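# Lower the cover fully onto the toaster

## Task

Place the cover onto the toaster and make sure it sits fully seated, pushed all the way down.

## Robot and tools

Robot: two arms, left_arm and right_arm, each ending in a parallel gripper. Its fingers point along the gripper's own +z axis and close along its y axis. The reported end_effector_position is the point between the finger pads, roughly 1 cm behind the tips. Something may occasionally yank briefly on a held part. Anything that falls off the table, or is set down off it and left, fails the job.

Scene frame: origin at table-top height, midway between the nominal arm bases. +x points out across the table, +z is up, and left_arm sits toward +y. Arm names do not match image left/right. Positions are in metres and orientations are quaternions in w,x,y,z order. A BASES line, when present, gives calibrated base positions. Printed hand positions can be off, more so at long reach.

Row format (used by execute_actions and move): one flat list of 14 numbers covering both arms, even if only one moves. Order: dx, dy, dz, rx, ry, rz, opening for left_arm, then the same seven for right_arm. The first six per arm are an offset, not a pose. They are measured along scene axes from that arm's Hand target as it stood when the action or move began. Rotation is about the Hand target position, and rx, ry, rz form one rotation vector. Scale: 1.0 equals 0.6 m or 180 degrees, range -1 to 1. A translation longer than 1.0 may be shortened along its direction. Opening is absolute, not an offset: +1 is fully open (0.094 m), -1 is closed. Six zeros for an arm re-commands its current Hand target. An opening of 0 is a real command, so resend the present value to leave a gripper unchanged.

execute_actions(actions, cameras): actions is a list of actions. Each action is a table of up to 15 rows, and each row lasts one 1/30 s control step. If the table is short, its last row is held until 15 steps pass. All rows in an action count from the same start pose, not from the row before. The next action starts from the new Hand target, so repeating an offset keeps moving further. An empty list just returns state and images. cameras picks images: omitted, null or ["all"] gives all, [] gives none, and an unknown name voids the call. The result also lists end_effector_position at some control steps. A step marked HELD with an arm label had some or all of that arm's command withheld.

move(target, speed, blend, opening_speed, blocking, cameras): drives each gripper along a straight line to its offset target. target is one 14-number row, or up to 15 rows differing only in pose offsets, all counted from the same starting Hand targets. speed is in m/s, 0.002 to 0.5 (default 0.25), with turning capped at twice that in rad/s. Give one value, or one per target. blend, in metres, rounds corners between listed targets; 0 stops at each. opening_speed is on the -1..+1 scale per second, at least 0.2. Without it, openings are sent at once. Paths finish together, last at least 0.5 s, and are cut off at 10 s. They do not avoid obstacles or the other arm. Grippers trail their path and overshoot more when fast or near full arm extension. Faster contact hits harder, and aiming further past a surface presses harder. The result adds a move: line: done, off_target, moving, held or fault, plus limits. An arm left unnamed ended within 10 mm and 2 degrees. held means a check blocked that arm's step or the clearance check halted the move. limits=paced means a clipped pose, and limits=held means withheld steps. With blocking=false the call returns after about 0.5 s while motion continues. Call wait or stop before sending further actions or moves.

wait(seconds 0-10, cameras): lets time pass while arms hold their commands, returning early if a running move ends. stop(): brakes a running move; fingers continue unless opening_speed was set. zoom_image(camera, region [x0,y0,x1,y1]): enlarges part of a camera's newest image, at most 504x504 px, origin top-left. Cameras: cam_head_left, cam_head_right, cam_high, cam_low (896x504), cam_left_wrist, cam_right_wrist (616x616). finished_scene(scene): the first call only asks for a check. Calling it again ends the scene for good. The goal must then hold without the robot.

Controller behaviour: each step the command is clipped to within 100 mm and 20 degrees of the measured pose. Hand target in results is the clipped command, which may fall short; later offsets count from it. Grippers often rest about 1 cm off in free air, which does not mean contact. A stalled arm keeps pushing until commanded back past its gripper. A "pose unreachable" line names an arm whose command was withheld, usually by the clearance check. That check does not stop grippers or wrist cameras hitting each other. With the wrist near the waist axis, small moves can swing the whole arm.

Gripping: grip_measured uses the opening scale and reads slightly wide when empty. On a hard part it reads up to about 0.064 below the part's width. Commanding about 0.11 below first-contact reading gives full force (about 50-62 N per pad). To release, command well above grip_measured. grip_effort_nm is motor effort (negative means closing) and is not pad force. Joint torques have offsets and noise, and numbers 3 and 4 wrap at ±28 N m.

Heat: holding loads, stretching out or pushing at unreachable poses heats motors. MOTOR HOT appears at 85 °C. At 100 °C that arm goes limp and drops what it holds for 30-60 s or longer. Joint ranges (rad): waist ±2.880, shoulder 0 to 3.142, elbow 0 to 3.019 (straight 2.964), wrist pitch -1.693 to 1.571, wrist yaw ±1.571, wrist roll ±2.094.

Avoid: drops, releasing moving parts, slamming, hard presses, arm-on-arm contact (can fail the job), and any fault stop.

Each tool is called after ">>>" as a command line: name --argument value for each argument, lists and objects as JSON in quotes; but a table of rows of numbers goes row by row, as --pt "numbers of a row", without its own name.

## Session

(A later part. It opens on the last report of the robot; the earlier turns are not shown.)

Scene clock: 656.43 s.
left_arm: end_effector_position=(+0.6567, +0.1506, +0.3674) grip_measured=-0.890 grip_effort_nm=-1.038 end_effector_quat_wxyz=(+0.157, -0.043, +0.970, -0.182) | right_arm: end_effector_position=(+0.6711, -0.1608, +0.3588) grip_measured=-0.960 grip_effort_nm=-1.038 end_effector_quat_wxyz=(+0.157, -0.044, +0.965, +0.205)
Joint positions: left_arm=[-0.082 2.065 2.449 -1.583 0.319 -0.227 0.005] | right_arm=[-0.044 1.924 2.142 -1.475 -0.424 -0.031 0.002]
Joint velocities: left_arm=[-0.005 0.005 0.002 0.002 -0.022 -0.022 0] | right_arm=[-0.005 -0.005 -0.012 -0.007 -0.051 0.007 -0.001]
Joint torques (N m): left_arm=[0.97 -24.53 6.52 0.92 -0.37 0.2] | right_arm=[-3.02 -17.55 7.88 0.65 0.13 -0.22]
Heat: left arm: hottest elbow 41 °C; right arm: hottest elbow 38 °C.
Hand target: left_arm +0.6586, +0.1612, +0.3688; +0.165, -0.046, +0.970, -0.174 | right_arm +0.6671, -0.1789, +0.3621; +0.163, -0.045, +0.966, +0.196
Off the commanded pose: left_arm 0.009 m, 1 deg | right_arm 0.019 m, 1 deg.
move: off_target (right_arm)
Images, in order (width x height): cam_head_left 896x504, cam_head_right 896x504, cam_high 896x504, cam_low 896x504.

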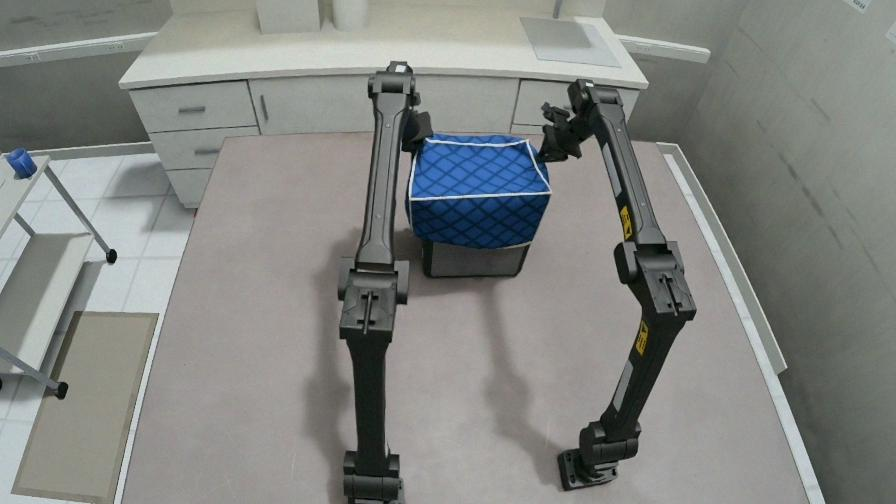

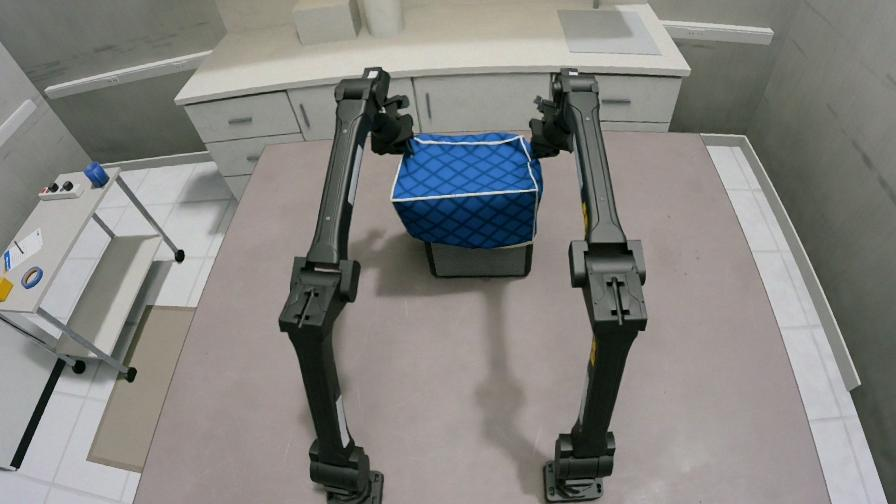

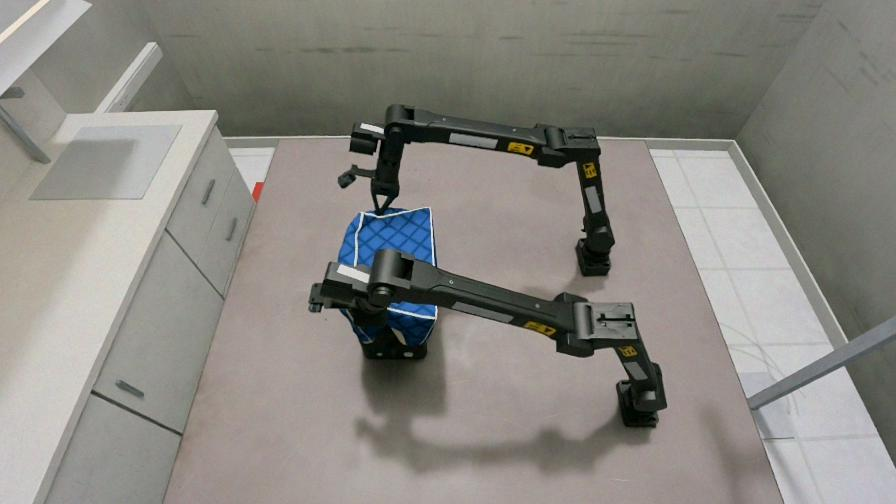

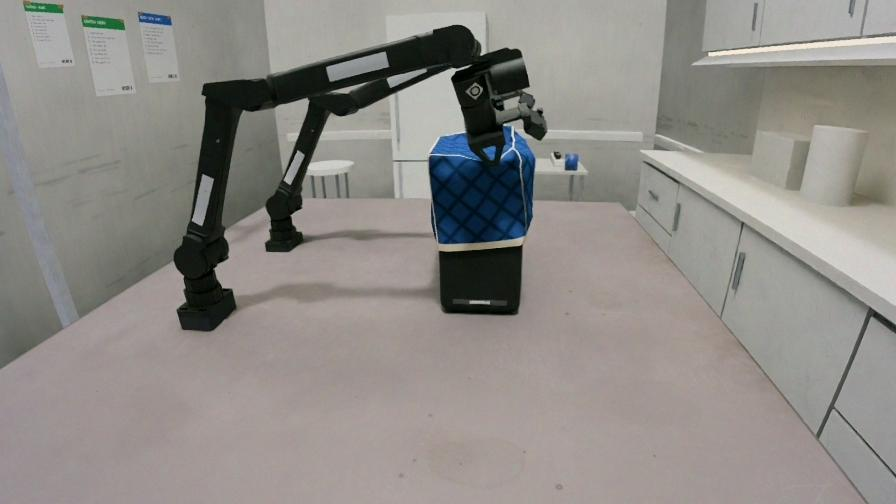

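>>> move --target '[0,0.01,-0.12,0,0,0,-1,0,0,-0.12,0,0,0,-1]' --speed 0.1 --cameras '["cam_low","cam_head_right","cam_head_left","cam_high","cam_left_wrist"]'

Scene clock: 672.13 s.
left_arm: end_effector_position=(+0.6548, +0.1537, +0.3117) grip_measured=-0.890 grip_effort_nm=-1.023 end_effector_quat_wxyz=(+0.171, -0.037, +0.968, -0.182) | right_arm: end_effector_position=(+0.6688, -0.1591, +0.3084) grip_measured=-0.961 grip_effort_nm=-1.048 end_effector_quat_wxyz=(+0.174, -0.052, +0.961, +0.208)
Joint positions: left_arm=[-0.078 1.966 2.133 -1.339 0.319 -0.215 0.005] | right_arm=[-0.044 1.869 1.918 -1.271 -0.434 -0.038 0.002]
Joint velocities: left_arm=[-0.015 -0.005 -0.017 0.017 0.007 0.022 -0.001] | right_arm=[-0.015 0.005 -0.002 0.002 -0.066 0.007 0]
Joint torques (N m): left_arm=[1.26 -21.71 6.52 0.91 -0.21 0.15] | right_arm=[-2.96 -15.56 7.15 0.69 0.5 -0.14]
Heat: left arm: hottest elbow 40 °C; right arm: hottest elbow 36 °C.
Hand target: left_arm +0.6585, +0.1686, +0.2966; +0.165, -0.046, +0.970, -0.174 | right_arm +0.6662, -0.1788, +0.2901; +0.163, -0.044, +0.966, +0.196
Off the commanded pose: left_arm 0.021 m, 2 deg | right_arm 0.027 m, 2 deg.
move: off_target (left_arm, right_arm)
Images, in order (width x height): cam_head_left 896x504, cam_head_right 896x504, cam_high 896x504, cam_low 896x504, cam_left_wrist 616x616.

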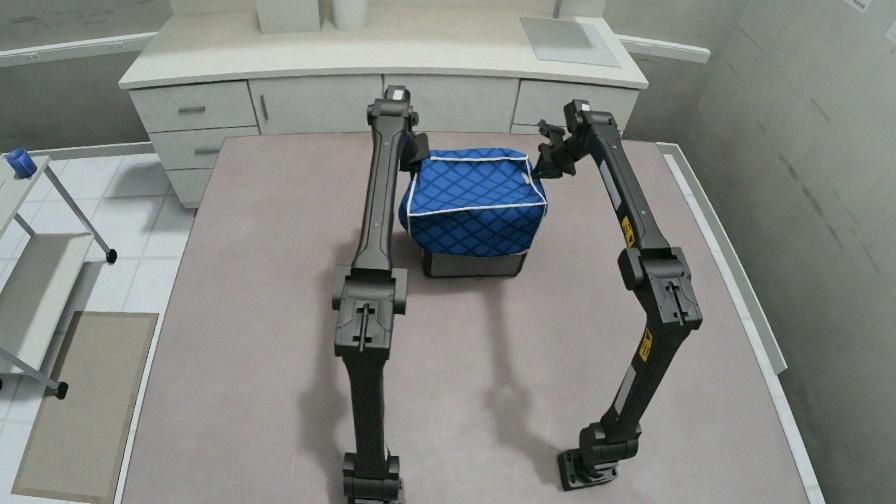

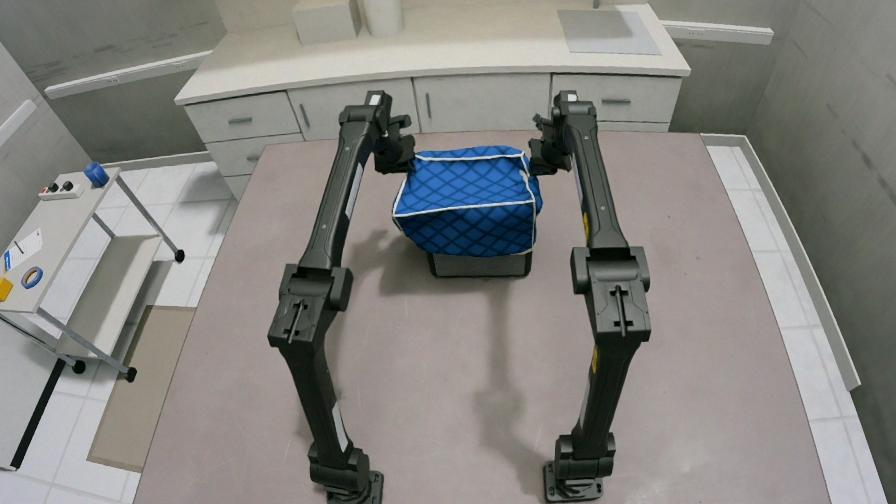

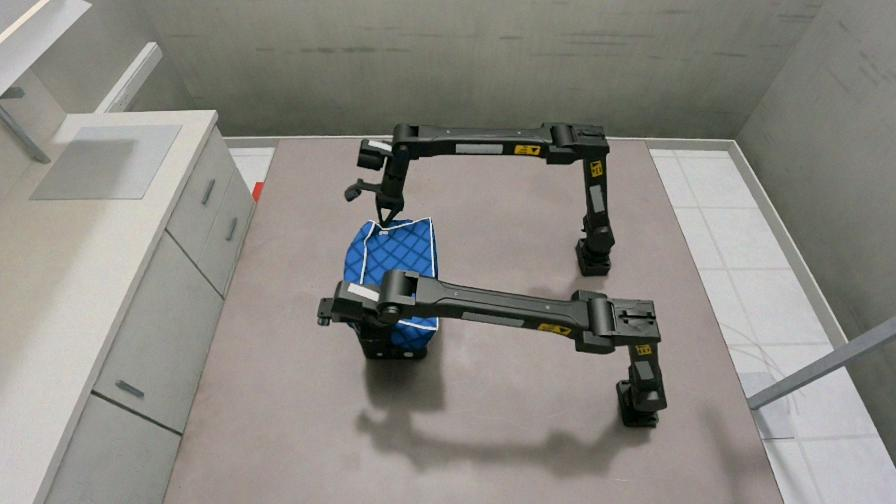

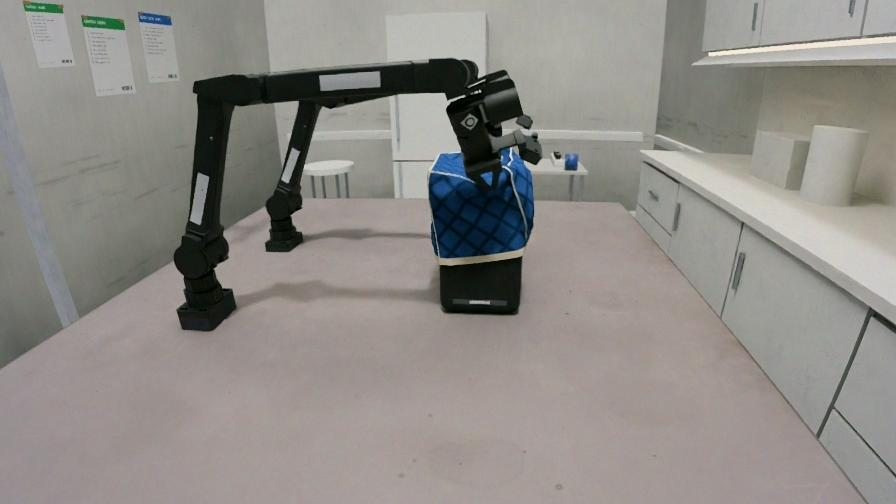

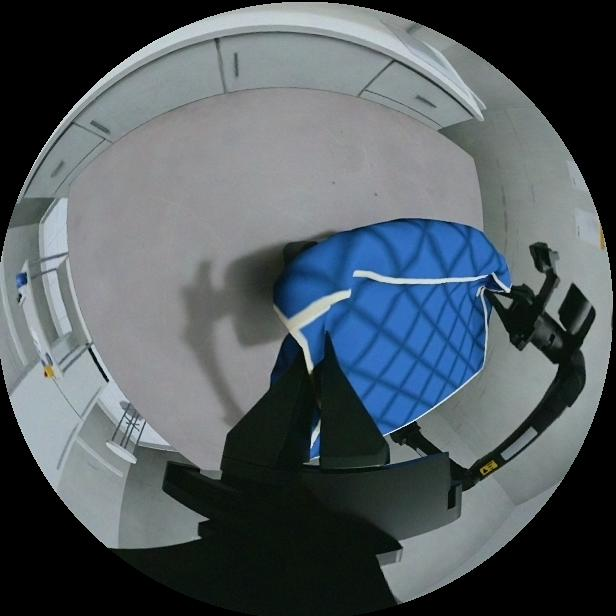

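Everything over the rim. Lower more.

>>> move --target '[0,0.01,-0.14,0,0,0,-1,0,0,-0.13,0,0,0,-1]' --speed 0.1 --cameras '["cam_low","cam_head_right","cam_head_left","cam_high"]'

Scene clock: 675.80 s.
left_arm: end_effector_position=(+0.6578, +0.1544, +0.2728) grip_measured=-0.890 grip_effort_nm=-1.033 end_effector_quat_wxyz=(+0.210, -0.027, +0.959, -0.189) | right_arm: end_effector_position=(+0.6675, -0.1575, +0.2552) grip_measured=-0.962 grip_effort_nm=-1.033 end_effector_quat_wxyz=(+0.193, -0.059, +0.956, +0.211)
Joint positions: left_arm=[-0.075 1.907 1.917 -1.102 0.328 -0.206 0.005] | right_arm=[-0.044 1.847 1.736 -1.072 -0.444 -0.042 0.002]
Joint velocities: left_arm=[-0.024 -0.015 0.002 -0.002 0.022 -0.007 0] | right_arm=[0.015 -0.005 -0.007 -0.007 -0.007 -0.037 0]
Joint torques (N m): left_arm=[1.79 -17.32 5.11 0.4 -0.34 0.16] | right_arm=[-2.84 -13.45 6.78 0.72 0.87 -0.08]
Heat: left arm: hottest elbow 39 °C; right arm: hottest elbow 36 °C.
Hand target: left_arm +0.6585, +0.1759, +0.2129; +0.166, -0.046, +0.970, -0.174 | right_arm +0.6652, -0.1787, +0.2122; +0.163, -0.044, +0.966, +0.196
Off the commanded pose: left_arm 0.064 m, 6 deg | right_arm 0.048 m, 4 deg.
move: off_target (left_arm, right_arm)
Images, in order (width x height): cam_head_left 896x504, cam_head_right 896x504, cam_high 896x504, cam_low 896x504.

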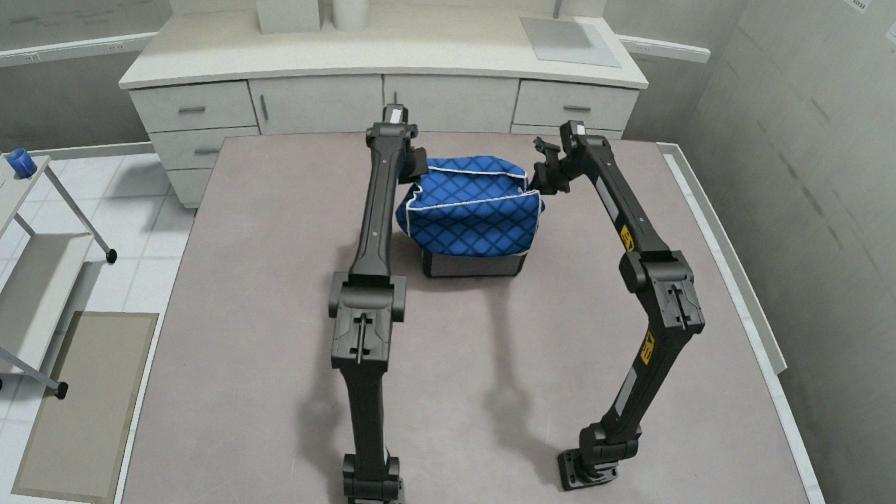

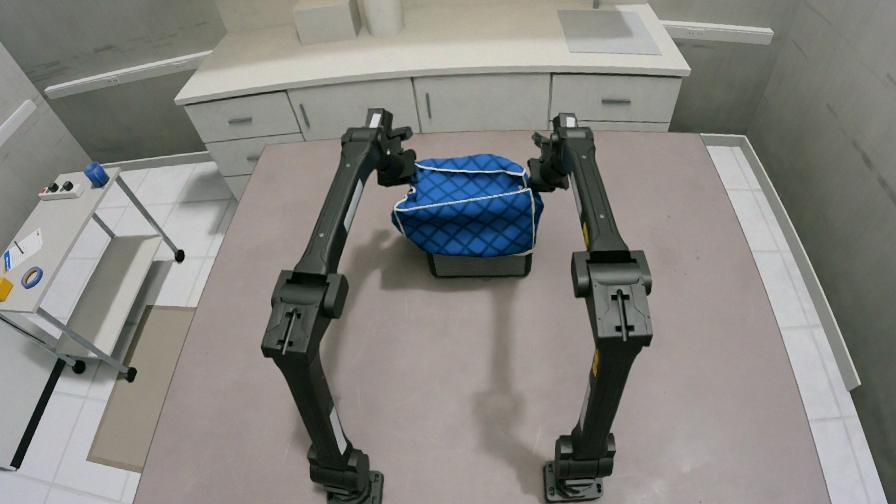

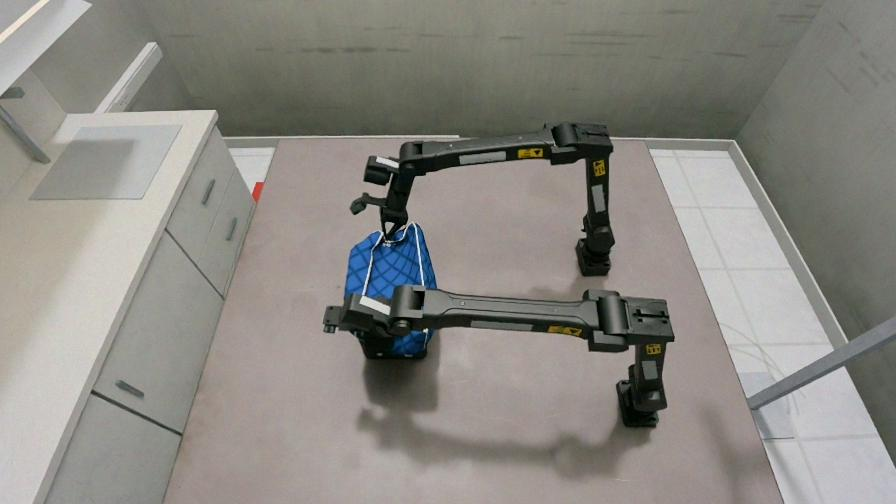

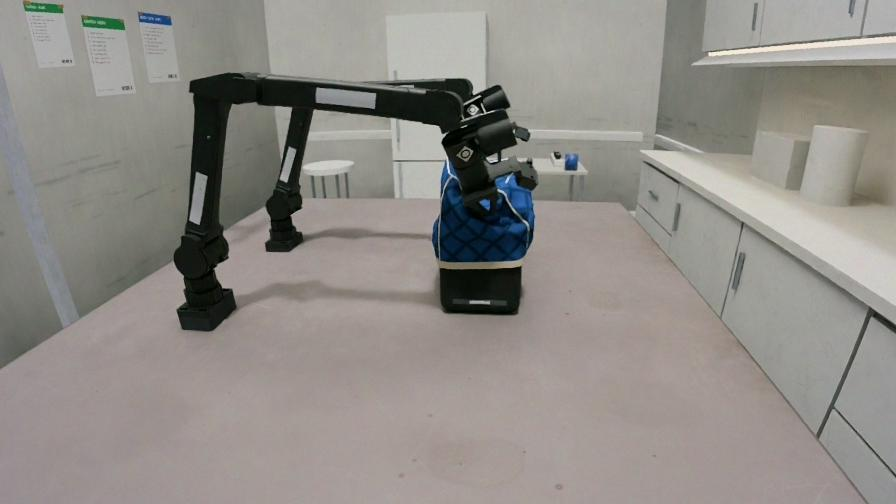

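>>> move --target '[0,-0.02,0.18,0,0,0,-1,0,0.02,0.18,0,0,0,-1]' --cameras '["cam_low"]'

>>> move --target '[0,0.0,0,0,0,0,0.3,0,0,0,0,0,0,0.3]' --opening_speed 1 --cameras '[]'

>>> move --target '[0,0.05,0.2,0,0,0,0.3,0,-0.05,0.2,0,0,0,0.3]' --cameras '["cam_low","cam_head_right","cam_high"]'

Scene clock: 681.00 s.
left_arm: end_effector_position=(+0.6448, +0.1517, +0.3239) grip_measured=-0.890 grip_effort_nm=-1.033 end_effector_quat_wxyz=(+0.163, -0.032, +0.969, -0.182) | right_arm: end_effector_position=(+0.6566, -0.1600, +0.3166) grip_measured=-0.962 grip_effort_nm=-1.038 end_effector_quat_wxyz=(+0.163, -0.050, +0.964, +0.202)
Joint positions: left_arm=[-0.081 1.955 2.15 -1.385 0.322 -0.206 0.005] | right_arm=[-0.042 1.849 1.917 -1.313 -0.42 -0.039 0.002]
Joint velocities: left_arm=[-0.005 0.005 0.007 0.007 0.022 -0.081 -0.001] | right_arm=[-0.005 -0.005 0.007 0.007 0.081 -0.081 0]
Joint torques (N m): left_arm=[1.08 -19.72 10.89 0.27 -0.45 -0.05] | right_arm=[-1.61 -13.92 14.09 -0.12 0.2 0.12]
Heat: left arm: hottest elbow 39 °C; right arm: hottest elbow 36 °C.
Hand target: left_arm +0.6585, +0.1623, +0.3207; +0.165, -0.046, +0.970, -0.174 | right_arm +0.6666, -0.1668, +0.3200; +0.163, -0.044, +0.966, +0.196
Off the commanded pose: left_arm 0.019 m, 2 deg | right_arm 0.011 m, 1 deg.
move: off_target (left_arm, right_arm)
Images, in order (width x height): cam_low 896x504.

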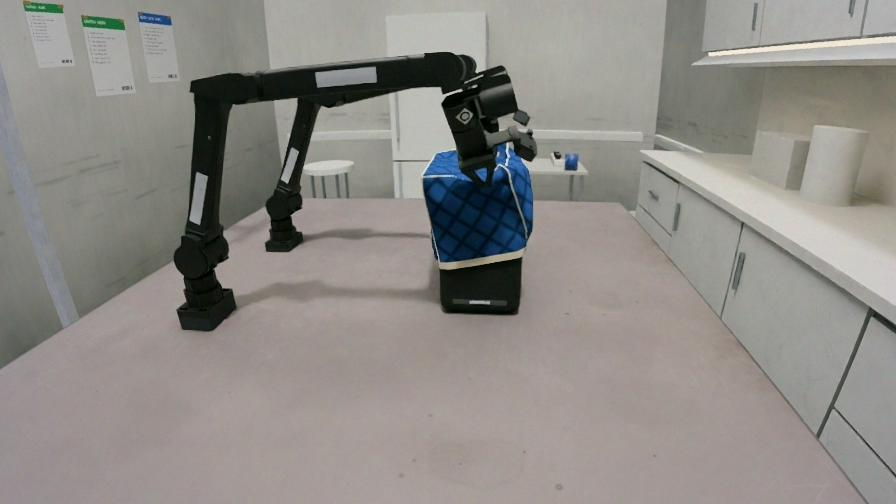

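Scene clock: 682.70 s.
left_arm: end_effector_position=(+0.6469, +0.1542, +0.3227) grip_measured=+0.297 grip_effort_nm=0.120 end_effector_quat_wxyz=(+0.164, -0.035, +0.970, -0.177) | right_arm: end_effector_position=(+0.6530, -0.1610, +0.3150) grip_measured=+0.297 grip_effort_nm=0.110 end_effector_quat_wxyz=(+0.155, -0.048, +0.966, +0.200)
Joint positions: left_arm=[-0.08 1.959 2.156 -1.385 0.31 -0.209 0.061] | right_arm=[-0.042 1.849 1.917 -1.33 -0.414 -0.039 0.061]
Joint velocities: left_arm=[0.005 -0.005 -0.017 0.007 0.022 0.007 0.001] | right_arm=[-0.005 0.005 0.007 -0.012 0.007 -0.11 0.001]
Joint torques (N m): left_arm=[0.67 -19.66 10.59 0.18 0.03 0.01] | right_arm=[-1.49 -13.92 14.05 0.38 -0.06 0.11]
Heat: left arm: hottest elbow 39 °C; right arm: hottest elbow 36 °C.
Hand target: left_arm +0.6585, +0.1621, +0.3205; +0.165, -0.046, +0.970, -0.174 | right_arm +0.6666, -0.1668, +0.3200; +0.163, -0.044, +0.966, +0.196
Off the commanded pose: left_arm 0.014 m, 1 deg | right_arm 0.016 m, 1 deg.
move: off_target (left_arm, right_arm)
No camera images: "cameras" was empty.

Scene clock: 684.20 s.
left_arm: end_effector_position=(+0.6551, +0.1859, +0.4327) grip_measured=+0.298 grip_effort_nm=0.115 end_effector_quat_wxyz=(+0.205, -0.051, +0.960, -0.182) | right_arm: end_effector_position=(+0.6595, -0.1936, +0.4317) grip_measured=+0.298 grip_effort_nm=0.105 end_effector_quat_wxyz=(+0.172, -0.033, +0.965, +0.197)
Joint positions: left_arm=[-0.031 2.089 2.659 -1.68 0.322 -0.209 0.061] | right_arm=[-0.094 1.949 2.38 -1.672 -0.42 -0.054 0.061]
Joint velocities: left_arm=[-0.005 0.005 -0.007 -0.017 0.081 -0.037 -0.001] | right_arm=[-0.015 -0.024 -0.007 -0.022 0.007 -0.051 0.002]
Joint torques (N m): left_arm=[0.38 -21.48 9.8 0.35 0.3 0.11] | right_arm=[-1.38 -14.74 13.59 0.46 -0.4 -0.08]
Heat: left arm: hottest elbow 39 °C; right arm: hottest elbow 36 °C.
Hand target: left_arm +0.6589, +0.1901, +0.4415; +0.165, -0.045, +0.970, -0.175 | right_arm +0.6682, -0.1968, +0.4401; +0.163, -0.044, +0.966, +0.195
Off the commanded pose: left_arm 0.011 m, 5 deg | right_arm 0.011 m, 2 deg.
joint sent to its limit (left arm) — joint 4 (wrist pitch), lower limit. The joint targets are off in orientation, not in position.
joint sent to its limit (right arm) — joint 4 (wrist pitch), lower limit. The joint targets are off in orientation, not in position.
move: off_target (left_arm, right_arm)
Images, in order (width x height): cam_head_right 896x504, cam_high 896x504, cam_low 896x504.

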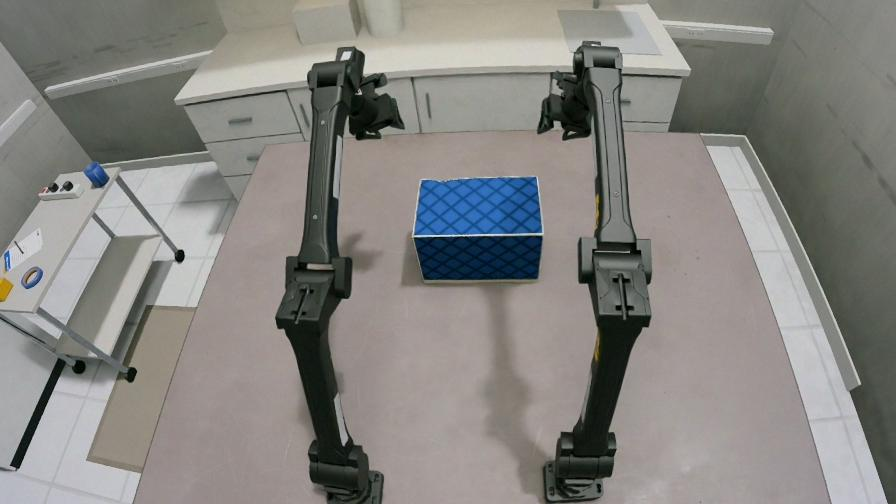

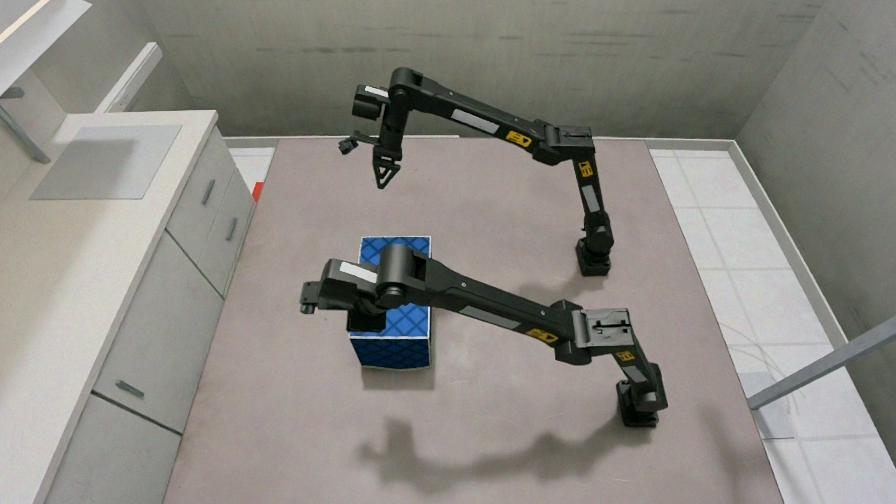

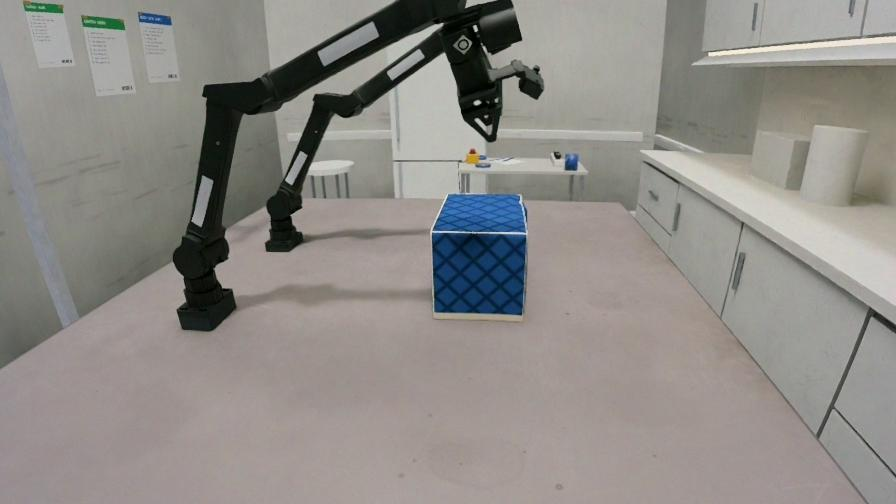

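>>> finished_scene --scene 2

This call ended nothing. Check each condition of the task against the scene as it is now, look again where you are not sure, and mend what is not met. Then call finished_scene again.

>>> zoom_image --camera "cam_low" --region '[400, 160, 560, 340]'

>>> zoom_image --camera "cam_high" --region '[320, 220, 460, 400]'

Scaled by 2.800.

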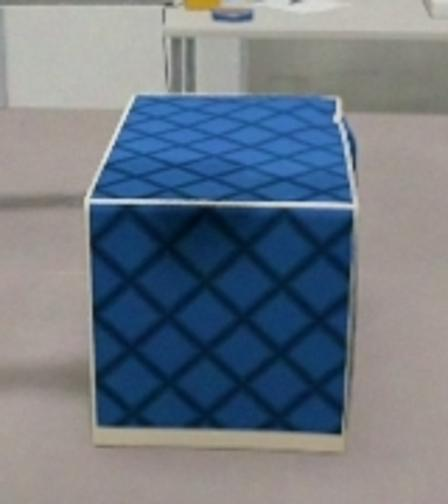

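Scaled by 2.800.

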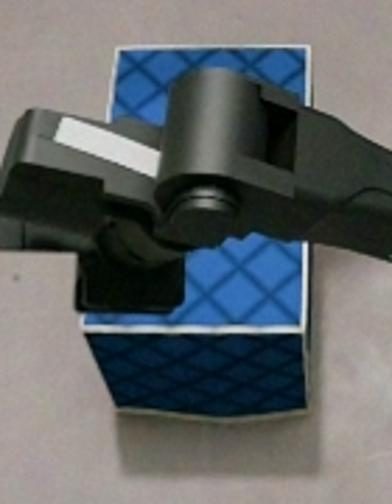

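>>> move --target '[-0.1,0.2,0,0,0,0,0.3,0,-0.05,0,0,0,0,0.3]' --cameras '["cam_left_wrist","cam_high","cam_right_wrist"]'

>>> zoom_image --camera "cam_high" --region '[320, 220, 460, 400]'

Scene clock: 691.43 s.
left_arm: end_effector_position=(+0.6080, +0.3131, +0.4251) grip_measured=+0.298 grip_effort_nm=0.110 end_effector_quat_wxyz=(+0.190, -0.060, +0.964, -0.174) | right_arm: end_effector_position=(+0.6603, -0.2228, +0.4326) grip_measured=+0.298 grip_effort_nm=0.105 end_effector_quat_wxyz=(+0.181, -0.031, +0.964, +0.195)
Joint positions: left_arm=[0.18 1.944 2.41 -1.68 0.389 -0.011 0.061] | right_arm=[-0.142 1.949 2.38 -1.672 -0.433 -0.096 0.061]
Joint velocities: left_arm=[0.005 -0.005 -0.002 -0.012 0.007 -0.051 -0.001] | right_arm=[-0.005 -0.005 -0.022 -0.007 0.007 -0.007 -0.002]
Joint torques (N m): left_arm=[-0.26 -24.06 7.2 0.23 0.35 0.16] | right_arm=[-1.38 -14.92 13.24 0.44 -0.44 -0.09]
Heat: left arm: hottest elbow 39 °C; right arm: hottest elbow 37 °C.
Hand target: left_arm +0.5992, +0.3099, +0.4431; +0.167, -0.046, +0.969, -0.175 | right_arm +0.6683, -0.2269, +0.4400; +0.163, -0.045, +0.966, +0.195
Off the commanded pose: left_arm 0.019 m, 3 deg | right_arm 0.012 m, 3 deg.
joint sent to its limit (left arm) — joint 4 (wrist pitch), lower limit. The joint targets are off in orientation, not in position.
joint sent to its limit (right arm) — joint 4 (wrist pitch), lower limit. The joint targets are off in orientation, not in position.
move: off_target (left_arm, right_arm)
Images, in order (width x height): cam_high 896x504, cam_left_wrist 616x616, cam_right_wrist 616x616.

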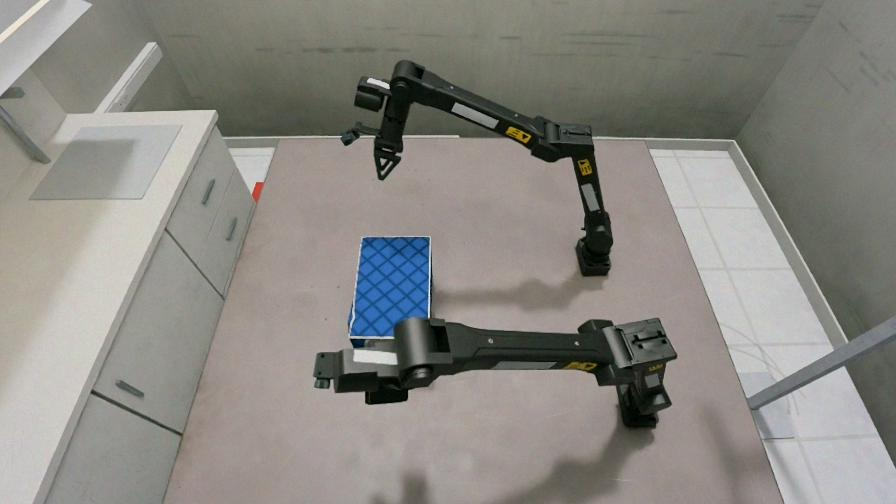

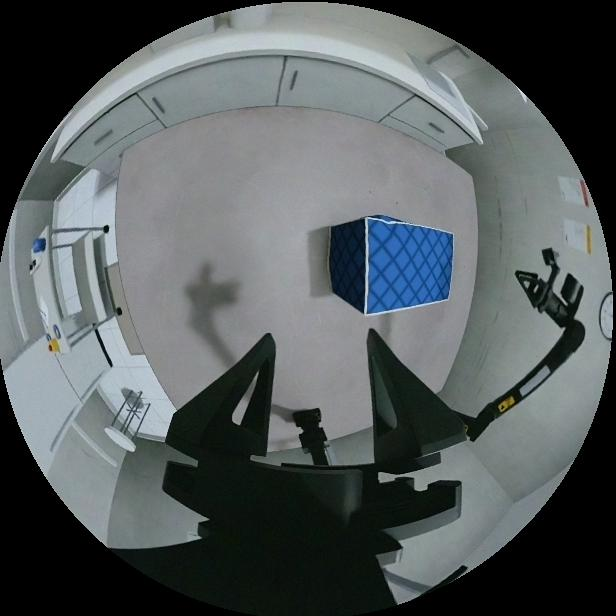

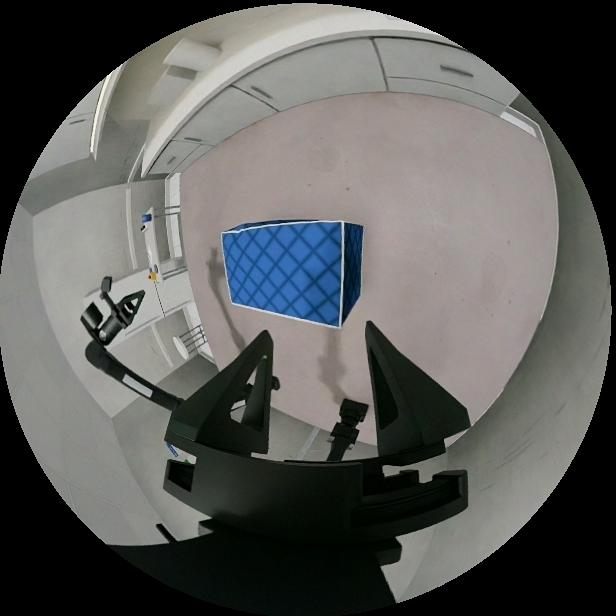

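Scaled by 2.800.

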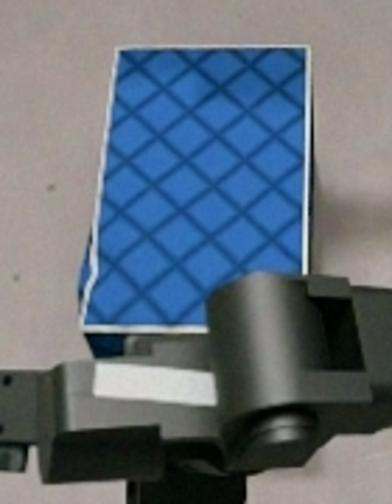

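>>> zoom_image --camera "cam_left_wrist" --region '[310, 190, 470, 330]'

>>> zoom_image --camera "cam_right_wrist" --region '[200, 190, 380, 340]'

Scaled by 3.150 from the camera's 616x616 image, which has a finer 880x880 frame.

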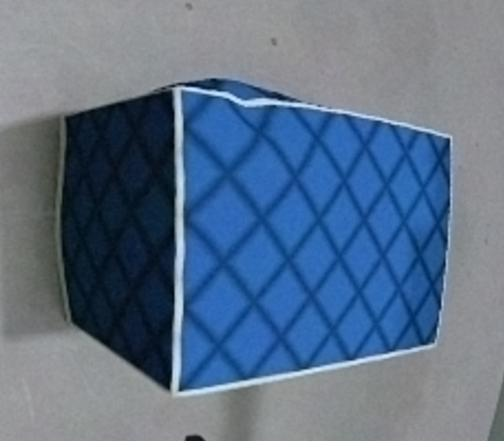

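Scaled by 2.800 from the camera's 616x616 image, which has a finer 880x880 frame.

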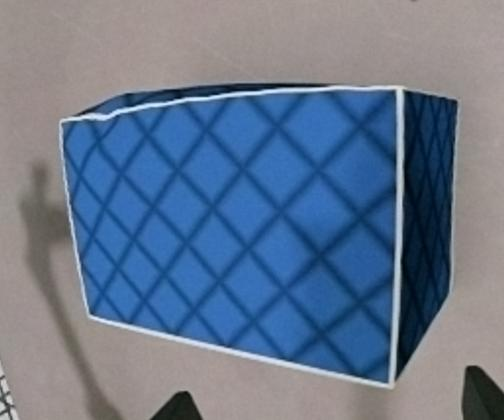

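>>> move --target '[0.25,-0.02,-0.05,0,0,-0.4,0.3,0,0,0,0,0,0,0.3]' --cameras '["cam_left_wrist"]'

Scene clock: 705.50 s.
left_arm: end_effector_position=(+0.7404, +0.3036, +0.4071) grip_measured=+0.298 grip_effort_nm=0.105 end_effector_quat_wxyz=(+0.392, +0.371, +0.834, -0.112) | right_arm: end_effector_position=(+0.6603, -0.2228, +0.4326) grip_measured=+0.298 grip_effort_nm=0.120 end_effector_quat_wxyz=(+0.181, -0.031, +0.964, +0.195)
Joint positions: left_arm=[0.18 2.309 2.872 -1.517 0.612 0.821 0.061] | right_arm=[-0.142 1.949 2.38 -1.672 -0.433 -0.097 0.061]
Joint velocities: left_arm=[0.005 -0.005 -0.002 -0.017 -0.037 0.007 0] | right_arm=[-0.005 -0.024 -0.002 0.022 0.139 -0.081 0.001]
Joint torques (N m): left_arm=[-0.67 -24.12 10.18 1.31 0.21 0.17] | right_arm=[-1.49 -14.8 13.27 0.44 -0.45 -0.1]
Heat: left arm: hottest elbow 39 °C; right arm: hottest elbow 38 °C.
Hand target: left_arm +0.7494, +0.2982, +0.4141; +0.247, +0.447, +0.842, -0.171 | right_arm +0.6683, -0.2269, +0.4400; +0.163, -0.045, +0.966, +0.195
Off the commanded pose: left_arm 0.012 m, 48 deg; orientation clipped | right_arm 0.012 m, 3 deg.
elbow stopped short (left arm): the move would have taken joint 3 (elbow) straighter than the controller allows.
joint sent to its limit (right arm) — joint 4 (wrist pitch), lower limit. The joint targets are off in orientation, not in position.
move: off_target (left_arm, right_arm); limits=paced
Images, in order (width x height): cam_left_wrist 616x616.

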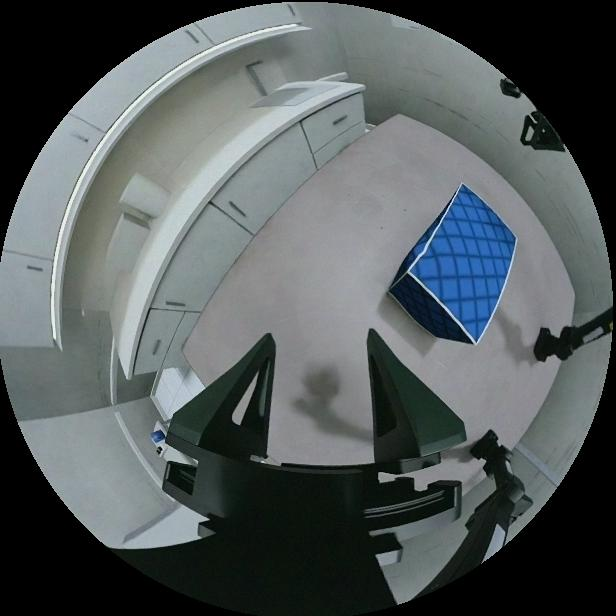

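>>> zoom_image --camera "cam_left_wrist" --region '[370, 170, 530, 350]'

Scaled by 2.800 from the camera's 616x616 image, which has a finer 880x880 frame.

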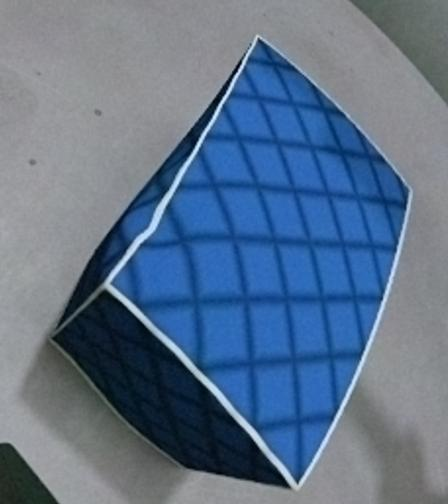

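>>> finished_scene --scene 2

The scene is finished: the task was done.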